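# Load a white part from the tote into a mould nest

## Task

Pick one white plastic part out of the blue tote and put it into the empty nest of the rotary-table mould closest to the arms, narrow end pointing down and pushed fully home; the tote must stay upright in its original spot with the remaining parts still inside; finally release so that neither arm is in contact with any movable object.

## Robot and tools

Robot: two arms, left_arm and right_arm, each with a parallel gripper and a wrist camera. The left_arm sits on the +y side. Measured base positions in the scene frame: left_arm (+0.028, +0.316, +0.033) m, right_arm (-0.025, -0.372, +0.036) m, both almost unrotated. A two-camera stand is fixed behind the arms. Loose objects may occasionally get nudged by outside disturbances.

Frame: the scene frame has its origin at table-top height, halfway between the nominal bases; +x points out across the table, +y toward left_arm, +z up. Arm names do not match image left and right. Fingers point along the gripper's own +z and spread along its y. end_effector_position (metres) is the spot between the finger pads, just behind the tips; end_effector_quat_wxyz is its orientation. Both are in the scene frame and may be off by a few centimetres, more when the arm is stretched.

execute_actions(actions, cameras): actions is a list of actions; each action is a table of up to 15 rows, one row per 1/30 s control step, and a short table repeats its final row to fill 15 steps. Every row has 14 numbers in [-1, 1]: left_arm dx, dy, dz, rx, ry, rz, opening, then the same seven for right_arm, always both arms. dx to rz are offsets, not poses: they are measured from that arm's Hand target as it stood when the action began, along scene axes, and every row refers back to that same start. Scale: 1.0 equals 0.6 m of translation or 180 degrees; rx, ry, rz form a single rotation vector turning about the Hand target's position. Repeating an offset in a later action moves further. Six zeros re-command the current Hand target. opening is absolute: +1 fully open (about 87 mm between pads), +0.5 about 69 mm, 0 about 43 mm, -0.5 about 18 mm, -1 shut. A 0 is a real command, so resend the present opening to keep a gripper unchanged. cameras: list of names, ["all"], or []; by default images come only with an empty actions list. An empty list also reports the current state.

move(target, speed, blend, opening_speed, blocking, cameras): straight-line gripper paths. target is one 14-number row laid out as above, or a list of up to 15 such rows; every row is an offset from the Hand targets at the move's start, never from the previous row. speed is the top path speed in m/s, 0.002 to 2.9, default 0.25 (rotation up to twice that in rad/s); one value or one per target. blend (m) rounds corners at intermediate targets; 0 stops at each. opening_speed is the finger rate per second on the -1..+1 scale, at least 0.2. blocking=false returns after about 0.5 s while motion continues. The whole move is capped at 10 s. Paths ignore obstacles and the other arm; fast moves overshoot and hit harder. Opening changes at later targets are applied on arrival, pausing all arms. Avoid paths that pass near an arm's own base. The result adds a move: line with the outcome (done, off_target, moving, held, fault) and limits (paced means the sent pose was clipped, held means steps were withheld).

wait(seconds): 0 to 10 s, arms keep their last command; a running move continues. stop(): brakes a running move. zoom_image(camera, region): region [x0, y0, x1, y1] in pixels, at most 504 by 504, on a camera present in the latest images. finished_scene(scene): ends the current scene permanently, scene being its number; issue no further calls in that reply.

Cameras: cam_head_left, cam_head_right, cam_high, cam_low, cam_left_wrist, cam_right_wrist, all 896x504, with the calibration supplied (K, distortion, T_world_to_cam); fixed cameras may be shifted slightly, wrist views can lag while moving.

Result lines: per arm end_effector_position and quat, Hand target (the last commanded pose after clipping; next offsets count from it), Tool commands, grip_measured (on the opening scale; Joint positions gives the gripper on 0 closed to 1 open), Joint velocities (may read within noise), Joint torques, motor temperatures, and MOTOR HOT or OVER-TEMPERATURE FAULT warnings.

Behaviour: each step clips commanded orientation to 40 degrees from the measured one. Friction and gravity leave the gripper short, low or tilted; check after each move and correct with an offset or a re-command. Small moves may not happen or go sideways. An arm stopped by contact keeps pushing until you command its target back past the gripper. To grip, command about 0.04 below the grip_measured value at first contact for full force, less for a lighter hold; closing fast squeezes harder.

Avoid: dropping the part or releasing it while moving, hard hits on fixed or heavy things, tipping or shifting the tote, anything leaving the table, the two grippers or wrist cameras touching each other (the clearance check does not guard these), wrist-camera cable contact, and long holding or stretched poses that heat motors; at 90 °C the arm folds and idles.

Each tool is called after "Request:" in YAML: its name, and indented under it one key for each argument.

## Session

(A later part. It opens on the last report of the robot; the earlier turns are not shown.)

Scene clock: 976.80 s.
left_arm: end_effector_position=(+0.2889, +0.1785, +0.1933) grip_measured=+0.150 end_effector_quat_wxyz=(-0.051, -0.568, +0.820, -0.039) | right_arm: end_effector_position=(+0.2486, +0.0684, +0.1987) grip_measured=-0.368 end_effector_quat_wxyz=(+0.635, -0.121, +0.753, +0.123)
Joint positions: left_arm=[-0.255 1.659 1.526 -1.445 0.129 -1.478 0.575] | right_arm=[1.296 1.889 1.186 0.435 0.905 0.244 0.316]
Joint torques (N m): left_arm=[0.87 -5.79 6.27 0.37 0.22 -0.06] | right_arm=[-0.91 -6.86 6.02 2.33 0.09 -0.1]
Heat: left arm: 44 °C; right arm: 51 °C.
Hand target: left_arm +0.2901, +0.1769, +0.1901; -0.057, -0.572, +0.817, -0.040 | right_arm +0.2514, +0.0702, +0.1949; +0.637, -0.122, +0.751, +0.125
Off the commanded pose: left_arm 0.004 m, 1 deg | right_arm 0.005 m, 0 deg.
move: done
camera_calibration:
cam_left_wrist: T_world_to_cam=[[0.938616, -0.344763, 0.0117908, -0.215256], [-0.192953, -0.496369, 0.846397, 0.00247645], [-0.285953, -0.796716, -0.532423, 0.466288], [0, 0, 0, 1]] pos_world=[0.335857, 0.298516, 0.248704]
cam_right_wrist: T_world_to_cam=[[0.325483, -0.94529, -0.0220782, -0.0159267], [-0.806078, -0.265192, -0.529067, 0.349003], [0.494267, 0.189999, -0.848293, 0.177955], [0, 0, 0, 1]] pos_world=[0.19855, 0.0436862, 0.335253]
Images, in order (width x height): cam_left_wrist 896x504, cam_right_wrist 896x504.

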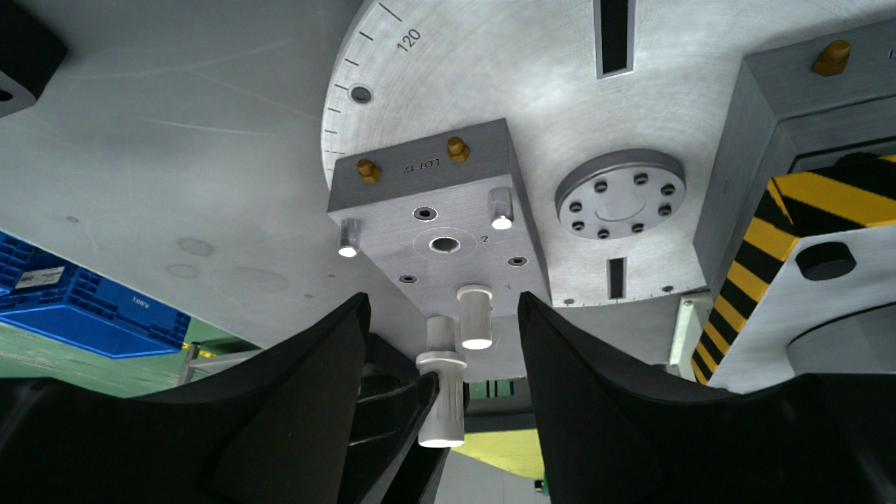

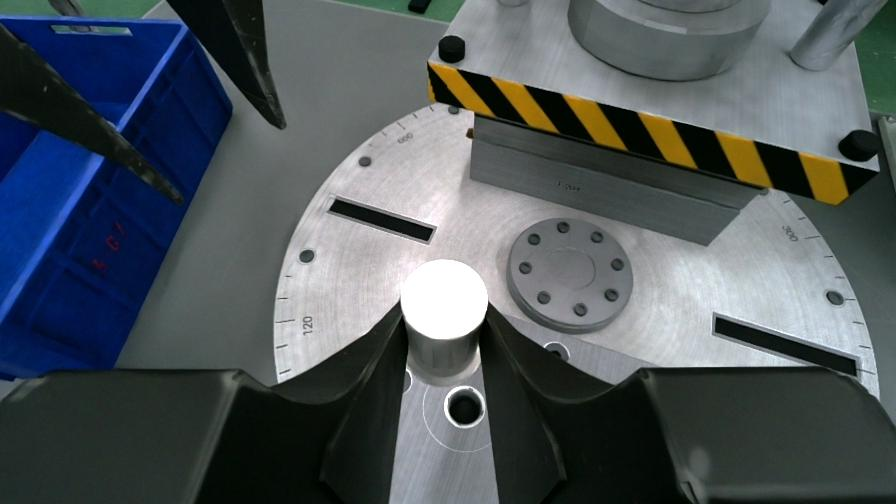

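Request:
move:
  target: [0,0,0,0,0,0,0.15,-0.0023,-0.0137,-0.02,-0.0117,0.002,0,-0.42]
  speed: 0.05
  cameras: ["cam_right_wrist", "cam_left_wrist"]

Request:
zoom_image:
  camera: "cam_left_wrist"
  region: [380, 220, 580, 504]

Request:
zoom_image:
  camera: "cam_right_wrist"
  region: [350, 240, 540, 504]

Scene clock: 996.57 s.
left_arm: end_effector_position=(+0.2889, +0.1785, +0.1933) grip_measured=+0.150 end_effector_quat_wxyz=(-0.051, -0.568, +0.820, -0.039) | right_arm: end_effector_position=(+0.2465, +0.0612, +0.1850) grip_measured=-0.368 end_effector_quat_wxyz=(+0.630, -0.133, +0.757, +0.109)
Joint positions: left_arm=[-0.255 1.659 1.526 -1.445 0.129 -1.478 0.575] | right_arm=[1.296 1.889 1.15 0.438 0.905 0.236 0.316]
Joint torques (N m): left_arm=[0.87 -5.79 6.3 0.36 0.22 -0.05] | right_arm=[-0.96 -7.24 5.94 2.31 0.14 -0.11]
Motor temperatures (°C): left_arm=[28 40 44 29 27 29 28] | right_arm=[29 40 49 41 27 28 33]
Heat: left arm: 44 °C; right arm: 49 °C.
Hand target: left_arm +0.2901, +0.1769, +0.1901; -0.057, -0.572, +0.817, -0.040 | right_arm +0.2500, +0.0620, +0.1829; +0.632, -0.133, +0.755, +0.111
Off the commanded pose: left_arm 0.004 m, 1 deg | right_arm 0.004 m, 0 deg.
move: done
camera_calibration:
cam_left_wrist: T_world_to_cam=[[0.938616, -0.344763, 0.0117908, -0.215256], [-0.192953, -0.496369, 0.846397, 0.00247645], [-0.285953, -0.796716, -0.532423, 0.466288], [0, 0, 0, 1]] pos_world=[0.335857, 0.298516, 0.248704]
cam_right_wrist: T_world_to_cam=[[0.327474, -0.944778, 0.0124682, -0.0292833], [-0.809296, -0.287275, -0.51236, 0.337222], [0.487649, 0.157694, -0.85868, 0.174179], [0, 0, 0, 1]] pos_world=[0.197564, 0.0417422, 0.322708]
Images, in order (width x height): cam_left_wrist 896x504, cam_right_wrist 896x504.

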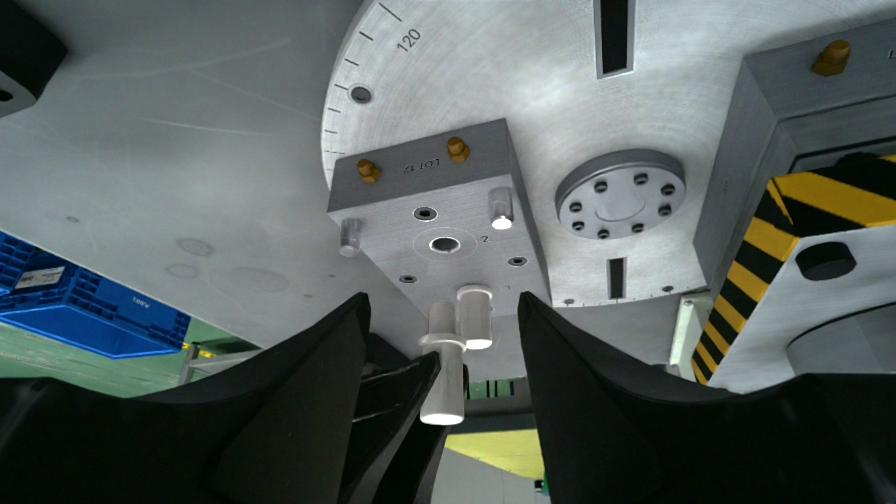

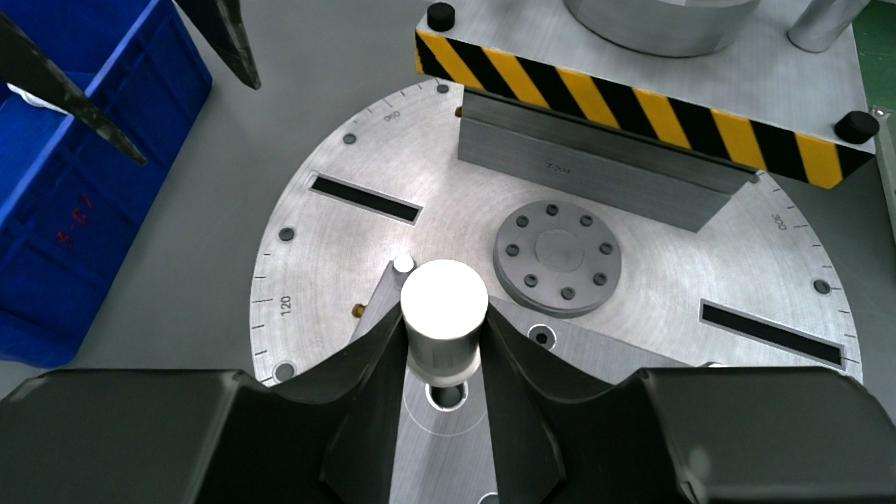

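Scaled by 1.775 from the camera's 896x504 image, which has a finer 1280x720 frame.

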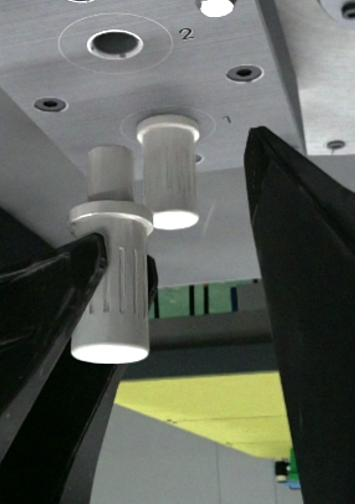

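Scaled by 1.909 from the camera's 896x504 image, which has a finer 1280x720 frame.

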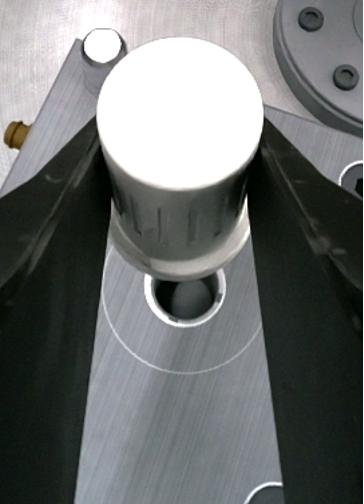

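Request:
move:
  target: [0,0,0,0,0,0,0.15,0.0022,-0.0015,-0.055,0,0,0,-0.42]
  speed: 0.04
  cameras: ["cam_right_wrist", "cam_left_wrist", "cam_low"]

Request:
zoom_image:
  camera: "cam_left_wrist"
  region: [380, 200, 540, 440]

Request:
zoom_image:
  camera: "cam_right_wrist"
  region: [350, 240, 540, 504]

Request:
zoom_image:
  camera: "cam_low"
  region: [340, 100, 480, 260]

Scene clock: 1012.93 s.
left_arm: end_effector_position=(+0.2889, +0.1785, +0.1933) grip_measured=+0.150 end_effector_quat_wxyz=(-0.051, -0.568, +0.820, -0.039) | right_arm: end_effector_position=(+0.2489, +0.0599, +0.1541) grip_measured=-0.368 end_effector_quat_wxyz=(+0.631, -0.132, +0.757, +0.109)
Joint positions: left_arm=[-0.255 1.659 1.526 -1.445 0.129 -1.478 0.575] | right_arm=[1.29 1.952 1.091 0.565 0.901 0.234 0.316]
Joint torques (N m): left_arm=[0.84 -5.78 6.28 0.36 0.22 -0.05] | right_arm=[-0.84 -6.86 5.53 2.33 0.13 -0.08]
Heat: left arm: 43 °C; right arm: 49 °C.
Hand target: left_arm +0.2901, +0.1769, +0.1901; -0.057, -0.572, +0.817, -0.040 | right_arm +0.2514, +0.0610, +0.1499; +0.632, -0.133, +0.755, +0.111
Off the commanded pose: left_arm 0.004 m, 1 deg | right_arm 0.005 m, 0 deg.
move: done
camera_calibration:
cam_left_wrist: T_world_to_cam=[[0.938616, -0.344763, 0.0117908, -0.215256], [-0.192953, -0.496369, 0.846397, 0.00247645], [-0.285953, -0.796716, -0.532423, 0.466288], [0, 0, 0, 1]] pos_world=[0.335857, 0.298516, 0.248704]
cam_right_wrist: T_world_to_cam=[[0.325204, -0.945593, 0.00980913, -0.0299338], [-0.809257, -0.283652, -0.514436, 0.322994], [0.489229, 0.159358, -0.857473, 0.14607], [0, 0, 0, 1]] pos_world=[0.199658, 0.0400353, 0.291704]
Images, in order (width x height): cam_low 896x504, cam_left_wrist 896x504, cam_right_wrist 896x504.

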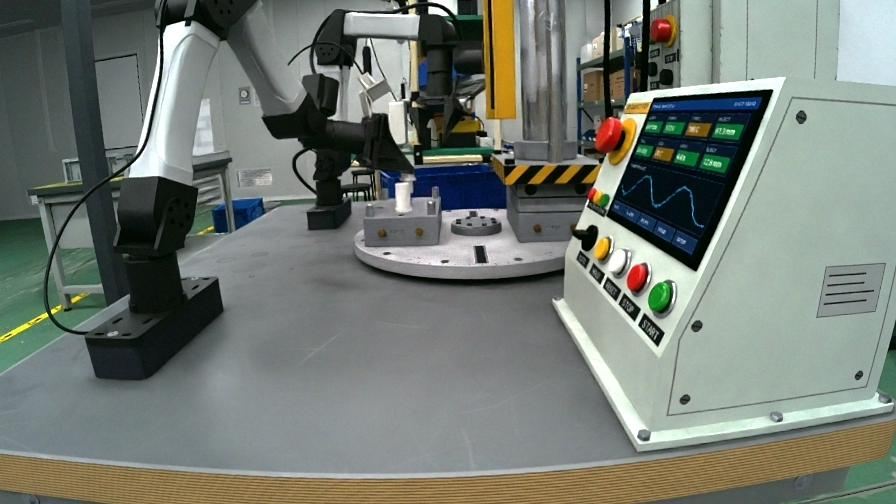

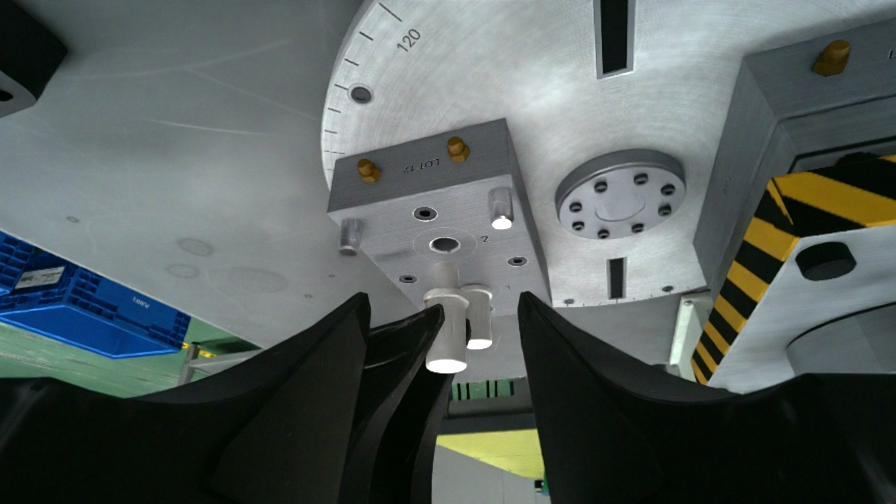

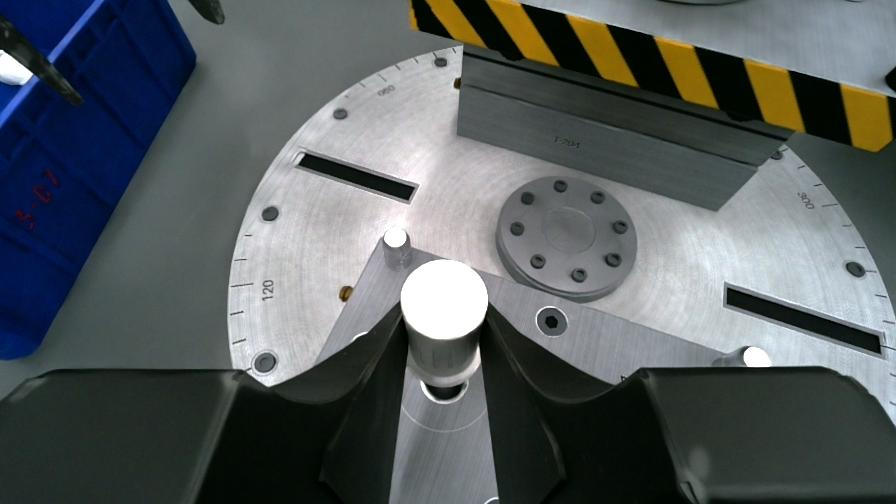

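Scaled by 2.100 from the camera's 896x504 image, which has a finer 1280x720 frame.

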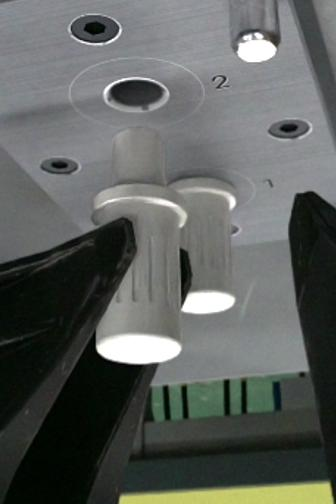

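Scaled by 1.909 from the camera's 896x504 image, which has a finer 1280x720 frame.

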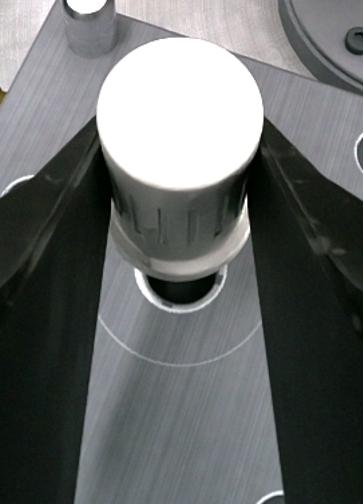

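Scaled by 3.150 from the camera's 896x504 image, which has a finer 1280x720 frame.

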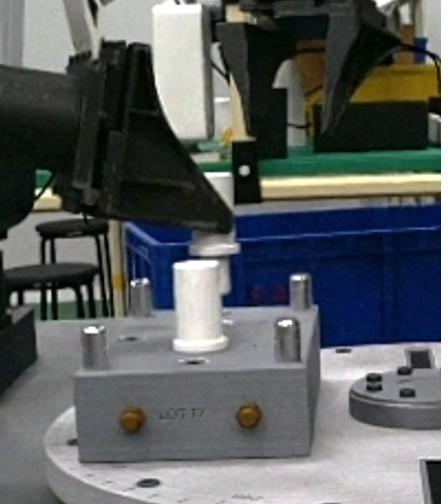

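Request:
move:
  target: [0,0,0,0,0,0,0.15,-0.0015,0.0,-0.023,0,0,0,-0.42]
  speed: 0.03
  cameras: ["cam_right_wrist", "cam_left_wrist"]

Request:
zoom_image:
  camera: "cam_left_wrist"
  region: [380, 200, 540, 400]

Request:
zoom_image:
  camera: "cam_right_wrist"
  region: [350, 240, 540, 504]

Scene clock: 1025.30 s.
left_arm: end_effector_position=(+0.2889, +0.1785, +0.1933) grip_measured=+0.150 end_effector_quat_wxyz=(-0.051, -0.568, +0.820, -0.039) | right_arm: end_effector_position=(+0.2489, +0.0598, +0.1403) grip_measured=-0.368 end_effector_quat_wxyz=(+0.631, -0.132, +0.757, +0.109)
Joint positions: left_arm=[-0.255 1.659 1.526 -1.445 0.129 -1.478 0.575] | right_arm=[1.29 1.984 1.072 0.616 0.901 0.234 0.316]
Joint torques (N m): left_arm=[0.9 -5.79 6.3 0.37 0.22 -0.05] | right_arm=[-0.7 -6.89 5.41 2.3 0.11 -0.05]
Heat: left arm: 43 °C; right arm: 48 °C.
Hand target: left_arm +0.2901, +0.1769, +0.1901; -0.057, -0.572, +0.817, -0.040 | right_arm +0.2505, +0.0610, +0.1360; +0.632, -0.133, +0.755, +0.111
Off the commanded pose: left_arm 0.004 m, 1 deg | right_arm 0.005 m, 0 deg.
move: done
camera_calibration:
cam_left_wrist: T_world_to_cam=[[0.938616, -0.344763, 0.0117908, -0.215256], [-0.192953, -0.496369, 0.846397, 0.00247645], [-0.285953, -0.796716, -0.532423, 0.466288], [0, 0, 0, 1]] pos_world=[0.335857, 0.298516, 0.248704]
cam_right_wrist: T_world_to_cam=[[0.32509, -0.945629, 0.0101385, -0.0298664], [-0.809356, -0.283755, -0.514225, 0.315911], [0.489143, 0.158963, -0.857596, 0.13439], [0, 0, 0, 1]] pos_world=[0.199658, 0.0400357, 0.278004]
Images, in order (width x height): cam_left_wrist 896x504, cam_right_wrist 896x504.

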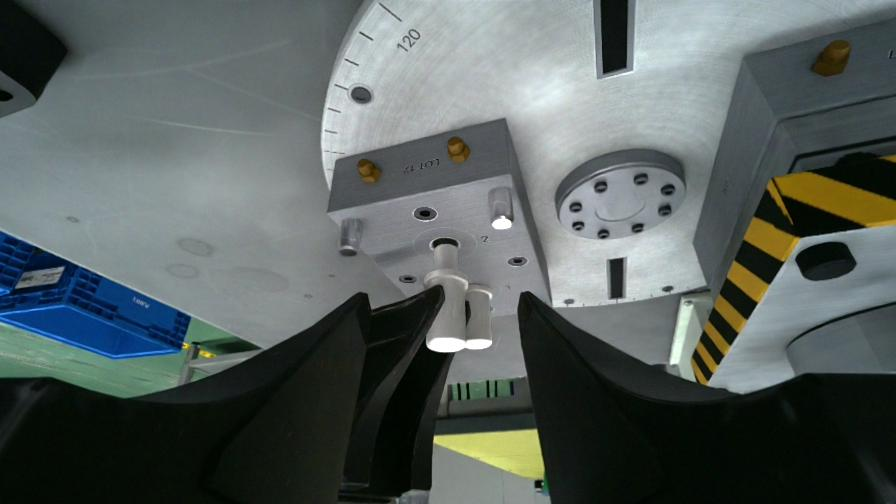

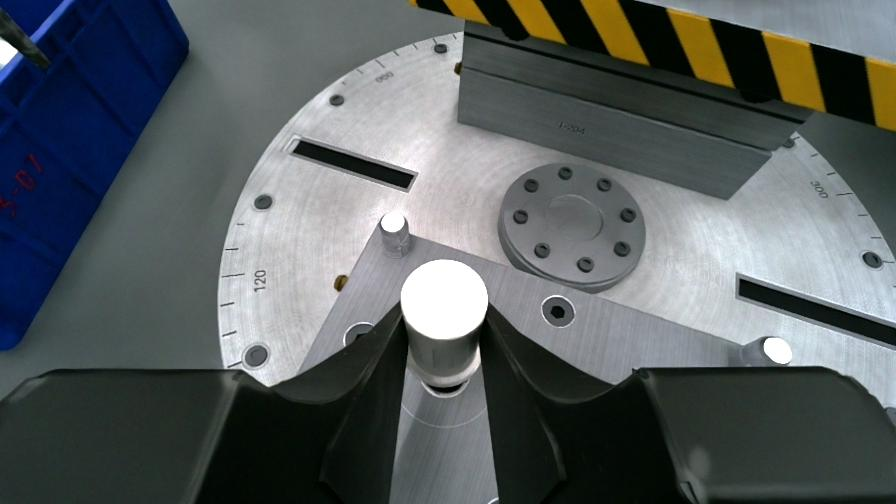

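Scaled by 2.520 from the camera's 896x504 image, which has a finer 1280x720 frame.

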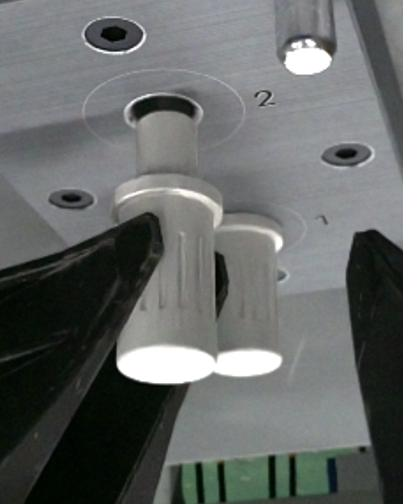

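Scaled by 1.909 from the camera's 896x504 image, which has a finer 1280x720 frame.

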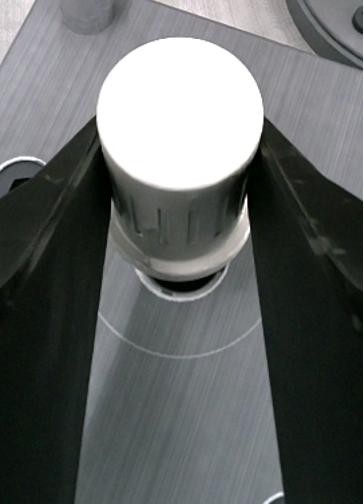

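Request:
move:
  target: [0,0,0,0,0,0,0.15,-0.0018,0.0,-0.015,0,0,0,-0.42]
  speed: 0.02
  cameras: ["cam_right_wrist", "cam_left_wrist"]

Request:
zoom_image:
  camera: "cam_left_wrist"
  region: [380, 200, 540, 400]

Request:
zoom_image:
  camera: "cam_right_wrist"
  region: [350, 240, 540, 504]

Scene clock: 1035.70 s.
left_arm: end_effector_position=(+0.2889, +0.1785, +0.1933) grip_measured=+0.150 end_effector_quat_wxyz=(-0.051, -0.568, +0.820, -0.039) | right_arm: end_effector_position=(+0.2491, +0.0596, +0.1354) grip_measured=-0.368 end_effector_quat_wxyz=(+0.632, -0.131, +0.756, +0.110)
Joint positions: left_arm=[-0.255 1.659 1.526 -1.445 0.129 -1.478 0.575] | right_arm=[1.29 1.998 1.06 0.65 0.902 0.229 0.316]
Joint torques (N m): left_arm=[0.9 -5.79 6.28 0.37 0.22 -0.06] | right_arm=[-0.46 -6.37 5.16 2.27 0.15 -0.01]
Heat: left arm: 43 °C; right arm: 47 °C.
Hand target: left_arm +0.2901, +0.1769, +0.1901; -0.057, -0.572, +0.817, -0.040 | right_arm +0.2495, +0.0610, +0.1272; +0.632, -0.133, +0.755, +0.111
Off the commanded pose: left_arm 0.004 m, 1 deg | right_arm 0.008 m, 0 deg.
move: done
camera_calibration:
cam_left_wrist: T_world_to_cam=[[0.938616, -0.344763, 0.0117908, -0.215256], [-0.192953, -0.496369, 0.846397, 0.00247645], [-0.285953, -0.796716, -0.532423, 0.466288], [0, 0, 0, 1]] pos_world=[0.335857, 0.298516, 0.248704]
cam_right_wrist: T_world_to_cam=[[0.324834, -0.945737, 0.00803095, -0.0296238], [-0.807167, -0.281644, -0.518804, 0.313466], [0.492914, 0.162043, -0.854855, 0.128604], [0, 0, 0, 1]] pos_world=[0.199251, 0.0394302, 0.272803]
Images, in order (width x height): cam_left_wrist 896x504, cam_right_wrist 896x504.

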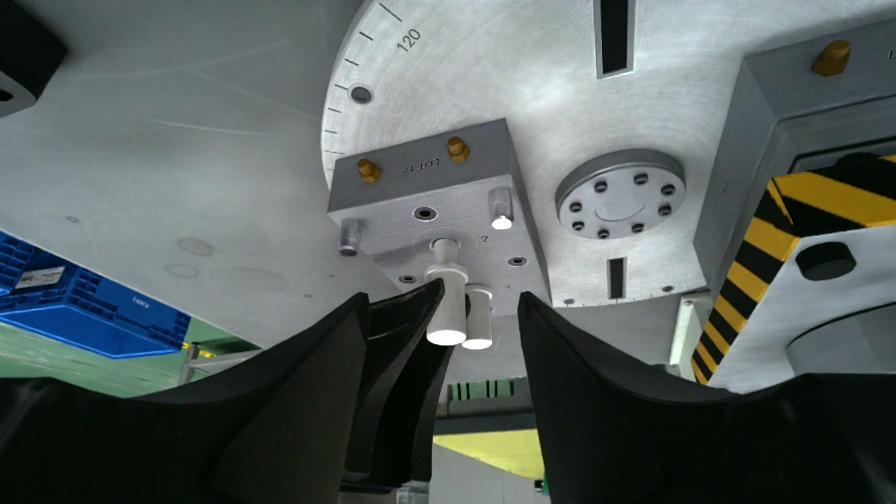

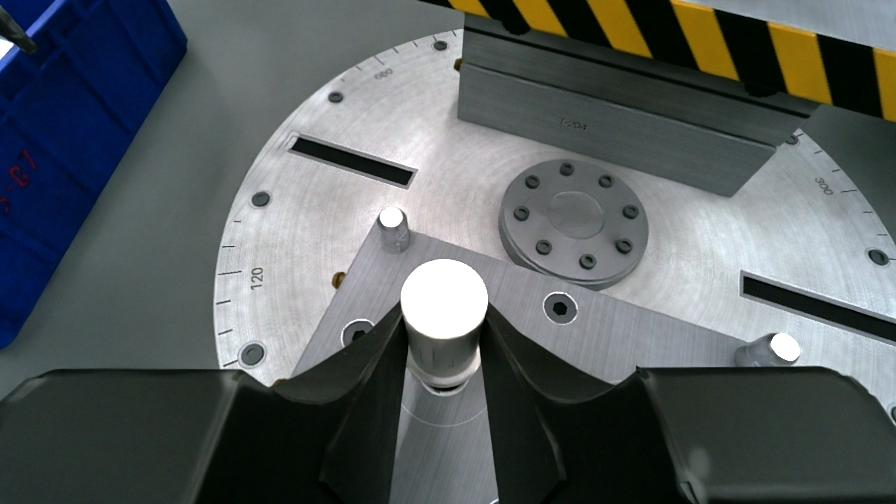

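Scaled by 2.520 from the camera's 896x504 image, which has a finer 1280x720 frame.

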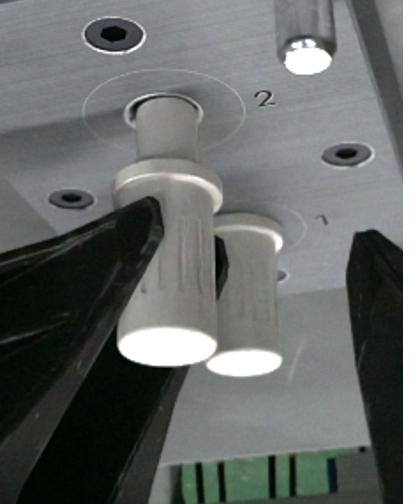

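Scaled by 1.909 from the camera's 896x504 image, which has a finer 1280x720 frame.

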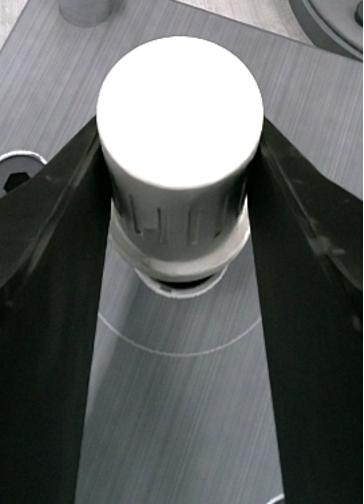

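Request:
move:
  target: [0,0,0,0,0,0,0.15,-0.006,0.001,0.004,0,0,0,-0.42]
  speed: 0.02
  cameras: ["cam_left_wrist"]

Request:
zoom_image:
  camera: "cam_left_wrist"
  region: [380, 200, 540, 400]

Scene clock: 1057.43 s.
left_arm: end_effector_position=(+0.2889, +0.1785, +0.1933) grip_measured=+0.150 end_effector_quat_wxyz=(-0.051, -0.568, +0.820, -0.039) | right_arm: end_effector_position=(+0.2482, +0.0598, +0.1354) grip_measured=-0.368 end_effector_quat_wxyz=(+0.633, -0.131, +0.755, +0.110)
Joint positions: left_arm=[-0.255 1.659 1.526 -1.445 0.129 -1.478 0.575] | right_arm=[1.292 1.998 1.06 0.65 0.905 0.229 0.316]
Joint torques (N m): left_arm=[0.87 -5.79 6.3 0.36 0.22 -0.05] | right_arm=[0.18 -6.99 5.39 2.19 0.18 0.03]
Heat: left arm: 43 °C; right arm: 47 °C.
Hand target: left_arm +0.2901, +0.1769, +0.1901; -0.057, -0.572, +0.817, -0.040 | right_arm +0.2459, +0.0616, +0.1295; +0.632, -0.133, +0.755, +0.111
Off the commanded pose: left_arm 0.004 m, 1 deg | right_arm 0.007 m, 0 deg.
move: done
camera_calibration:
cam_left_wrist: T_world_to_cam=[[0.938616, -0.344763, 0.0117908, -0.215256], [-0.192953, -0.496369, 0.846397, 0.00247645], [-0.285953, -0.796716, -0.532423, 0.466288], [0, 0, 0, 1]] pos_world=[0.335857, 0.298516, 0.248704]
Images, in order (width x height): cam_left_wrist 896x504.

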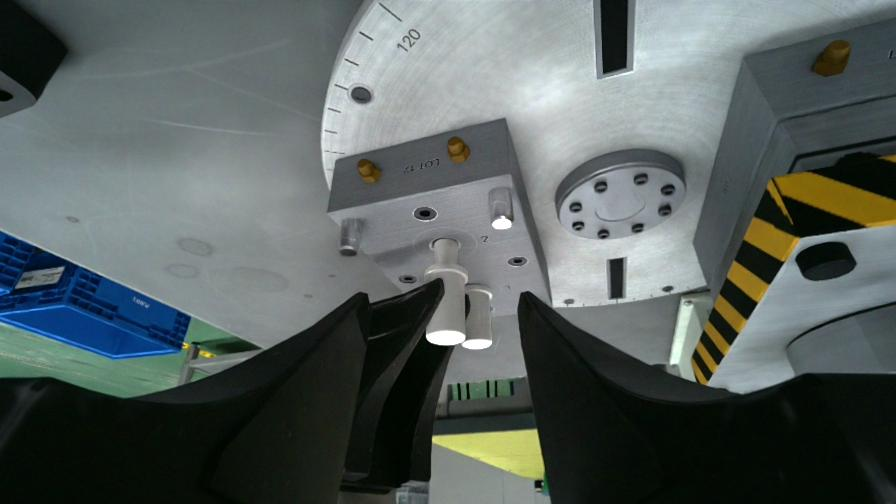

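Scaled by 2.520 from the camera's 896x504 image, which has a finer 1280x720 frame.

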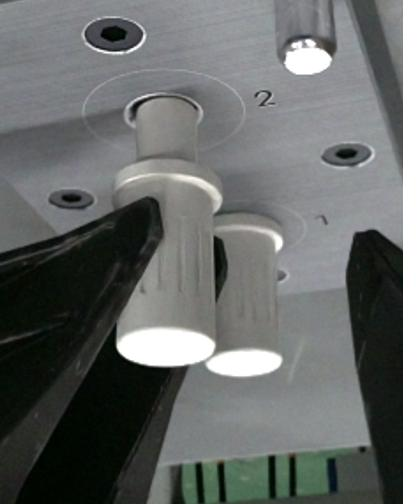

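Request:
move:
  target: [0,0,0,0,0,0,0.15,-0.0042,0.001,0.0,0,0,0,-0.42]
  speed: 0.02
  cameras: ["cam_left_wrist", "cam_right_wrist"]

Request:
zoom_image:
  camera: "cam_left_wrist"
  region: [400, 210, 480, 310]

Request:
zoom_image:
  camera: "cam_right_wrist"
  region: [380, 330, 510, 440]

Scene clock: 1073.83 s.
left_arm: end_effector_position=(+0.2889, +0.1785, +0.1933) grip_measured=+0.150 end_effector_quat_wxyz=(-0.051, -0.568, +0.820, -0.039) | right_arm: end_effector_position=(+0.2459, +0.0610, +0.1355) grip_measured=-0.368 end_effector_quat_wxyz=(+0.633, -0.132, +0.755, +0.111)
Joint positions: left_arm=[-0.255 1.659 1.526 -1.445 0.129 -1.478 0.575] | right_arm=[1.298 1.998 1.06 0.65 0.907 0.229 0.316]
Joint torques (N m): left_arm=[0.85 -5.81 6.3 0.36 0.22 -0.06] | right_arm=[0.27 -7.09 5.27 2.13 0.27 0.04]
Heat: left arm: 43 °C; right arm: 46 °C.
Hand target: left_arm +0.2901, +0.1769, +0.1901; -0.057, -0.572, +0.817, -0.040 | right_arm +0.2432, +0.0622, +0.1295; +0.632, -0.133, +0.755, +0.111
Off the commanded pose: left_arm 0.004 m, 1 deg | right_arm 0.007 m, 0 deg.
move: done
camera_calibration:
cam_left_wrist: T_world_to_cam=[[0.938616, -0.344763, 0.0117908, -0.215256], [-0.192953, -0.496369, 0.846397, 0.00247645], [-0.285953, -0.796716, -0.532423, 0.466288], [0, 0, 0, 1]] pos_world=[0.335857, 0.298516, 0.248704]
cam_right_wrist: T_world_to_cam=[[0.327925, -0.944662, 0.00889714, -0.0283331], [-0.805537, -0.284526, -0.519765, 0.311285], [0.493533, 0.163277, -0.854263, 0.129653], [0, 0, 0, 1]] pos_world=[0.196055, 0.040634, 0.272805]
Images, in order (width x height): cam_left_wrist 896x504, cam_right_wrist 896x504.

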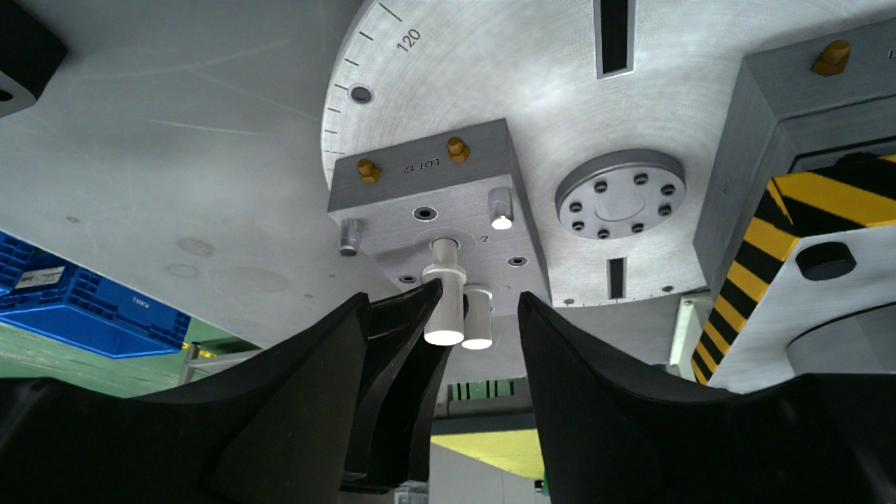

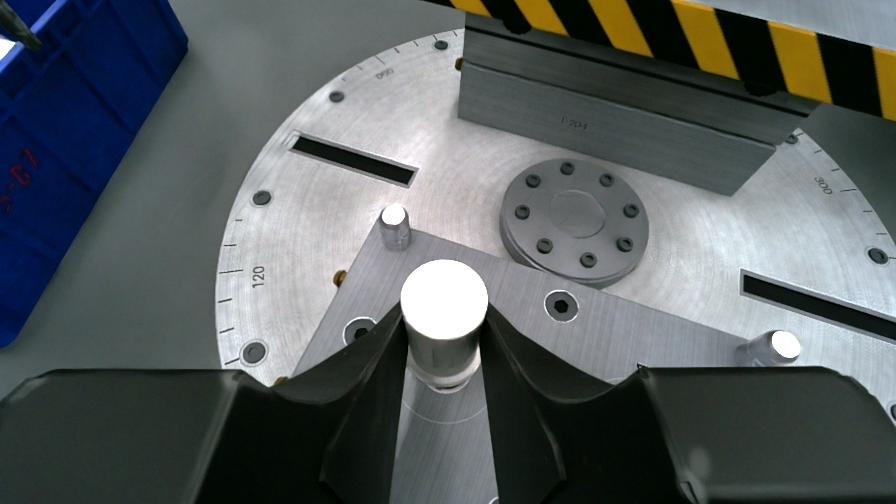

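Scaled by 5.040 from the camera's 896x504 image, which has a finer 1280x720 frame.

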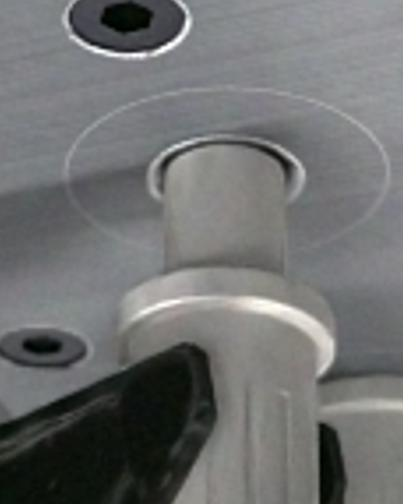

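Scaled by 3.877 from the camera's 896x504 image, which has a finer 1280x720 frame.

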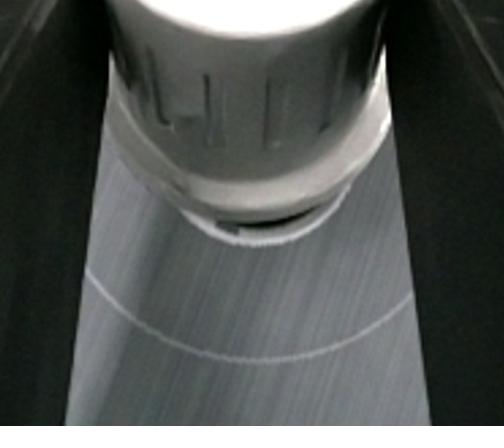

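Request:
move:
  target: [0,0,0,0,0,0,0.15,-0.0013,-0.0042,0.0,0,0,0,-0.42]
  speed: 0.02
  cameras: ["cam_left_wrist", "cam_right_wrist"]

Request:
zoom_image:
  camera: "cam_left_wrist"
  region: [400, 210, 480, 310]

Request:
zoom_image:
  camera: "cam_right_wrist"
  region: [380, 330, 510, 440]

Scene clock: 1086.23 s.
left_arm: end_effector_position=(+0.2889, +0.1785, +0.1933) grip_measured=+0.150 end_effector_quat_wxyz=(-0.051, -0.568, +0.820, -0.039) | right_arm: end_effector_position=(+0.2456, +0.0595, +0.1339) grip_measured=-0.368 end_effector_quat_wxyz=(+0.633, -0.132, +0.755, +0.110)
Joint positions: left_arm=[-0.255 1.659 1.526 -1.445 0.129 -1.478 0.575] | right_arm=[1.298 1.998 1.052 0.657 0.908 0.229 0.316]
Joint torques (N m): left_arm=[0.87 -5.79 6.28 0.37 0.23 -0.06] | right_arm=[0.29 -7.61 4.9 2.1 0.25 0.06]
Heat: left arm: 43 °C; right arm: 46 °C.
Hand target: left_arm +0.2901, +0.1769, +0.1901; -0.057, -0.572, +0.817, -0.040 | right_arm +0.2425, +0.0598, +0.1296; +0.632, -0.133, +0.755, +0.111
Off the commanded pose: left_arm 0.004 m, 1 deg | right_arm 0.005 m, 0 deg.
move: done
camera_calibration:
cam_left_wrist: T_world_to_cam=[[0.938616, -0.344763, 0.0117908, -0.215256], [-0.192953, -0.496369, 0.846397, 0.00247645], [-0.285953, -0.796716, -0.532423, 0.466288], [0, 0, 0, 1]] pos_world=[0.335857, 0.298516, 0.248704]
cam_right_wrist: T_world_to_cam=[[0.326852, -0.945022, 0.0100557, -0.0295047], [-0.805879, -0.284254, -0.519382, 0.309714], [0.493686, 0.161658, -0.854483, 0.128792], [0, 0, 0, 1]] pos_world=[0.195653, 0.0393347, 0.271207]
Images, in order (width x height): cam_left_wrist 896x504, cam_right_wrist 896x504.

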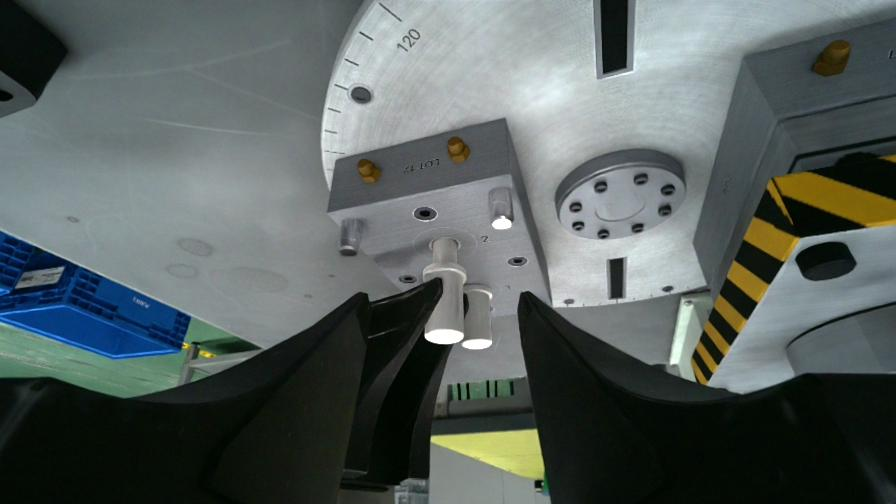

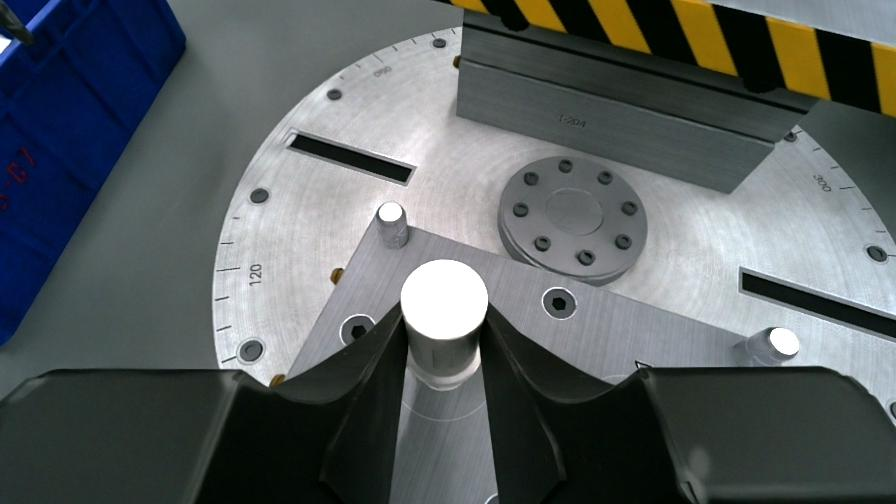

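Scaled by 5.040 from the camera's 896x504 image, which has a finer 1280x720 frame.

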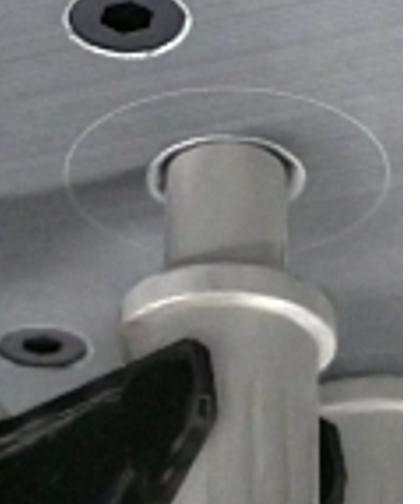

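Scaled by 3.877 from the camera's 896x504 image, which has a finer 1280x720 frame.

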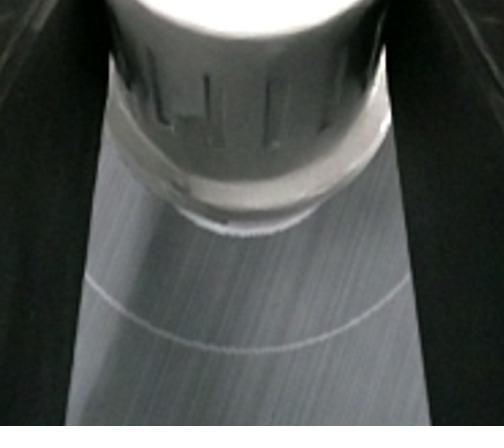

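Request:
move:
  target: [0,0,0,0,0,0,0.15,0,0,-0.012,0,0,0,-0.42]
  speed: 0.02
  cameras: ["cam_left_wrist", "cam_right_wrist"]

Request:
zoom_image:
  camera: "cam_left_wrist"
  region: [400, 210, 480, 310]

Request:
zoom_image:
  camera: "cam_right_wrist"
  region: [380, 330, 510, 440]

Scene clock: 1094.43 s.
left_arm: end_effector_position=(+0.2889, +0.1785, +0.1933) grip_measured=+0.150 end_effector_quat_wxyz=(-0.051, -0.568, +0.820, -0.039) | right_arm: end_effector_position=(+0.2453, +0.0586, +0.1295) grip_measured=-0.368 end_effector_quat_wxyz=(+0.633, -0.132, +0.755, +0.110)
Joint positions: left_arm=[-0.255 1.659 1.526 -1.445 0.129 -1.478 0.575] | right_arm=[1.298 2.006 1.043 0.674 0.908 0.23 0.316]
Joint torques (N m): left_arm=[0.85 -5.78 6.27 0.37 0.22 -0.06] | right_arm=[0.34 -6.82 5 2.19 0.25 0.03]
Heat: left arm: 43 °C; right arm: 46 °C.
Hand target: left_arm +0.2901, +0.1769, +0.1901; -0.057, -0.572, +0.817, -0.040 | right_arm +0.2425, +0.0598, +0.1223; +0.632, -0.133, +0.755, +0.111
Off the commanded pose: left_arm 0.004 m, 1 deg | right_arm 0.008 m, 0 deg.
move: done
camera_calibration:
cam_left_wrist: T_world_to_cam=[[0.938616, -0.344763, 0.0117908, -0.215256], [-0.192953, -0.496369, 0.846397, 0.00247645], [-0.285953, -0.796716, -0.532423, 0.466288], [0, 0, 0, 1]] pos_world=[0.335857, 0.298516, 0.248704]
cam_right_wrist: T_world_to_cam=[[0.326827, -0.945035, 0.00967045, -0.0301388], [-0.805951, -0.284042, -0.519387, 0.30707], [0.493586, 0.161956, -0.854484, 0.125369], [0, 0, 0, 1]] pos_world=[0.195453, 0.0384341, 0.266906]
Images, in order (width x height): cam_left_wrist 896x504, cam_right_wrist 896x504.

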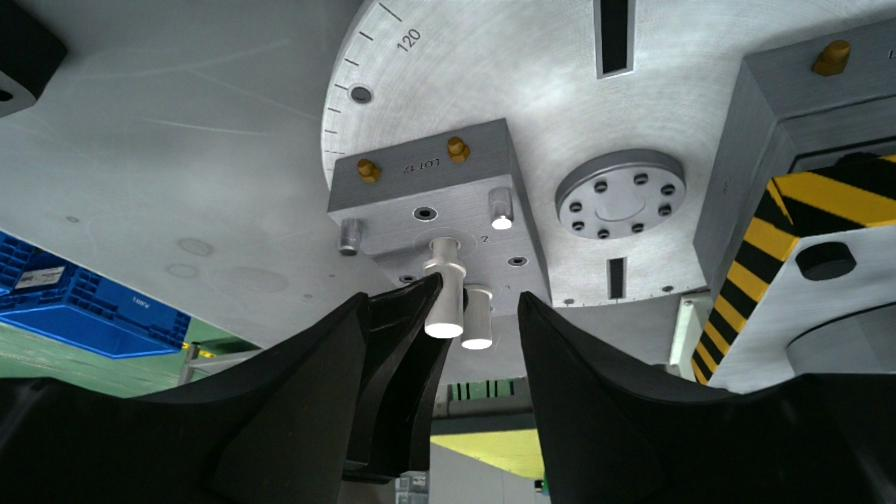

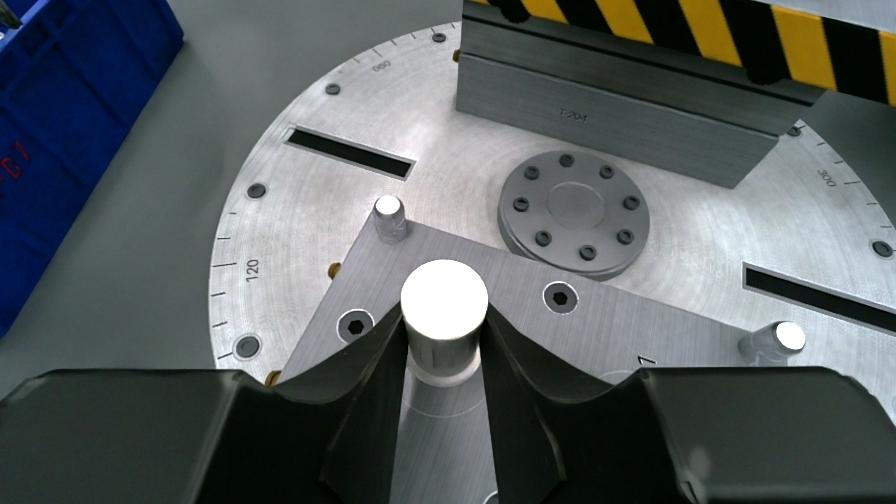

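Scaled by 5.040 from the camera's 896x504 image, which has a finer 1280x720 frame.

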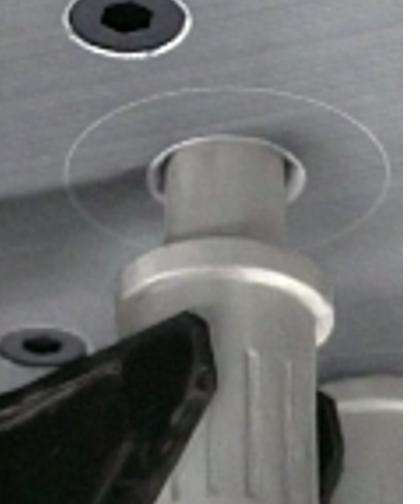

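Scaled by 3.877 from the camera's 896x504 image, which has a finer 1280x720 frame.

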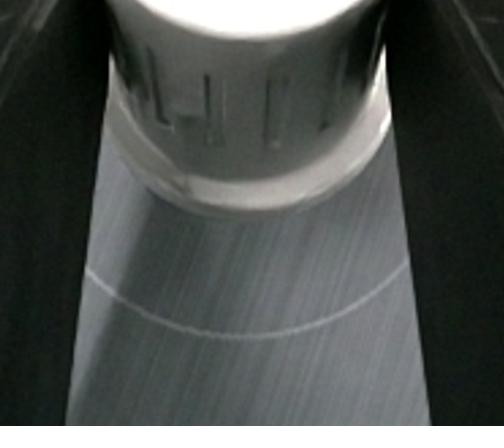

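Request:
move:
  target: [0,0,0,0,0,0,0.15,0,0,-0.013,0,0,0,-0.42]
  speed: 0.02
  cameras: ["cam_left_wrist", "cam_right_wrist"]

Request:
zoom_image:
  camera: "cam_left_wrist"
  region: [400, 210, 480, 310]

Request:
zoom_image:
  camera: "cam_right_wrist"
  region: [380, 330, 510, 440]

Scene clock: 1100.47 s.
left_arm: end_effector_position=(+0.2889, +0.1785, +0.1933) grip_measured=+0.150 end_effector_quat_wxyz=(-0.051, -0.568, +0.820, -0.039) | right_arm: end_effector_position=(+0.2454, +0.0586, +0.1217) grip_measured=-0.368 end_effector_quat_wxyz=(+0.633, -0.132, +0.755, +0.110)
Joint positions: left_arm=[-0.255 1.659 1.526 -1.445 0.129 -1.478 0.575] | right_arm=[1.298 2.027 1.035 0.703 0.908 0.23 0.316]
Joint torques (N m): left_arm=[0.87 -5.81 6.28 0.36 0.22 -0.06] | right_arm=[0.24 -6.94 4.82 2.23 0.24 0.05]
Heat: left arm: 43 °C; right arm: 45 °C.
Hand target: left_arm +0.2901, +0.1769, +0.1901; -0.057, -0.572, +0.817, -0.040 | right_arm +0.2424, +0.0597, +0.1145; +0.632, -0.133, +0.755, +0.111
Off the commanded pose: left_arm 0.004 m, 1 deg | right_arm 0.008 m, 0 deg.
move: done
camera_calibration:
cam_left_wrist: T_world_to_cam=[[0.938616, -0.344763, 0.0117908, -0.215256], [-0.192953, -0.496369, 0.846397, 0.00247645], [-0.285953, -0.796716, -0.532423, 0.466288], [0, 0, 0, 1]] pos_world=[0.335857, 0.298516, 0.248704]
cam_right_wrist: T_world_to_cam=[[0.326833, -0.94503, 0.00996583, -0.0300454], [-0.806006, -0.284228, -0.5192, 0.302965], [0.493492, 0.161659, -0.854594, 0.118661], [0, 0, 0, 1]] pos_world=[0.195453, 0.0385346, 0.259006]
Images, in order (width x height): cam_left_wrist 896x504, cam_right_wrist 896x504.

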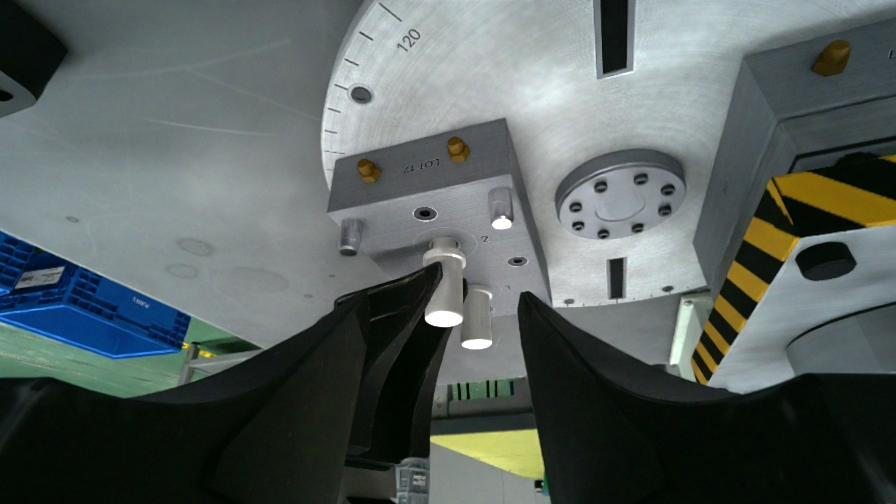

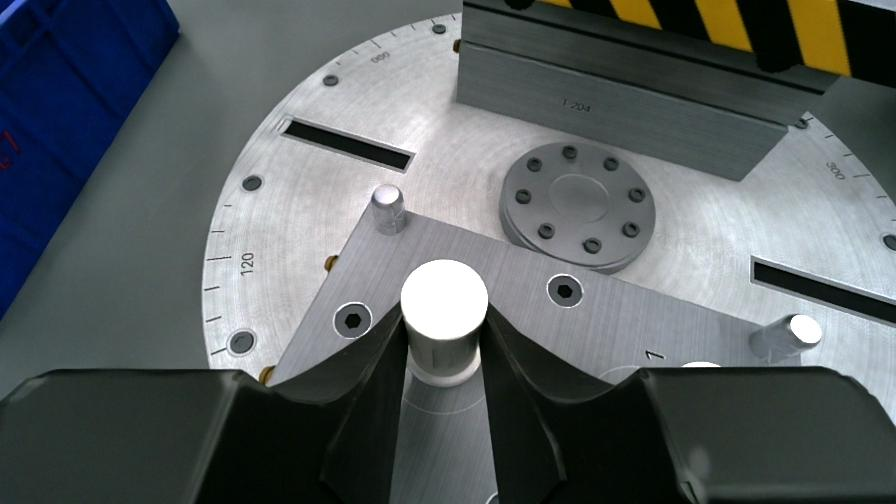

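Scaled by 5.040 from the camera's 896x504 image, which has a finer 1280x720 frame.

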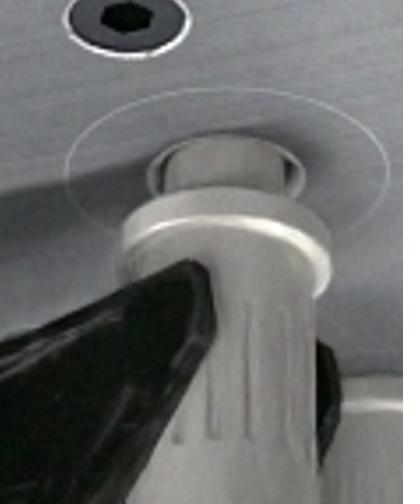

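Scaled by 3.877 from the camera's 896x504 image, which has a finer 1280x720 frame.

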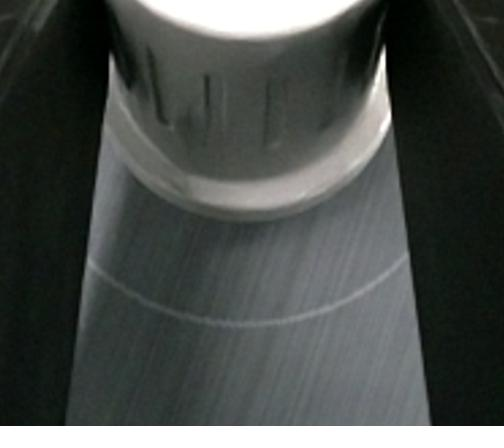

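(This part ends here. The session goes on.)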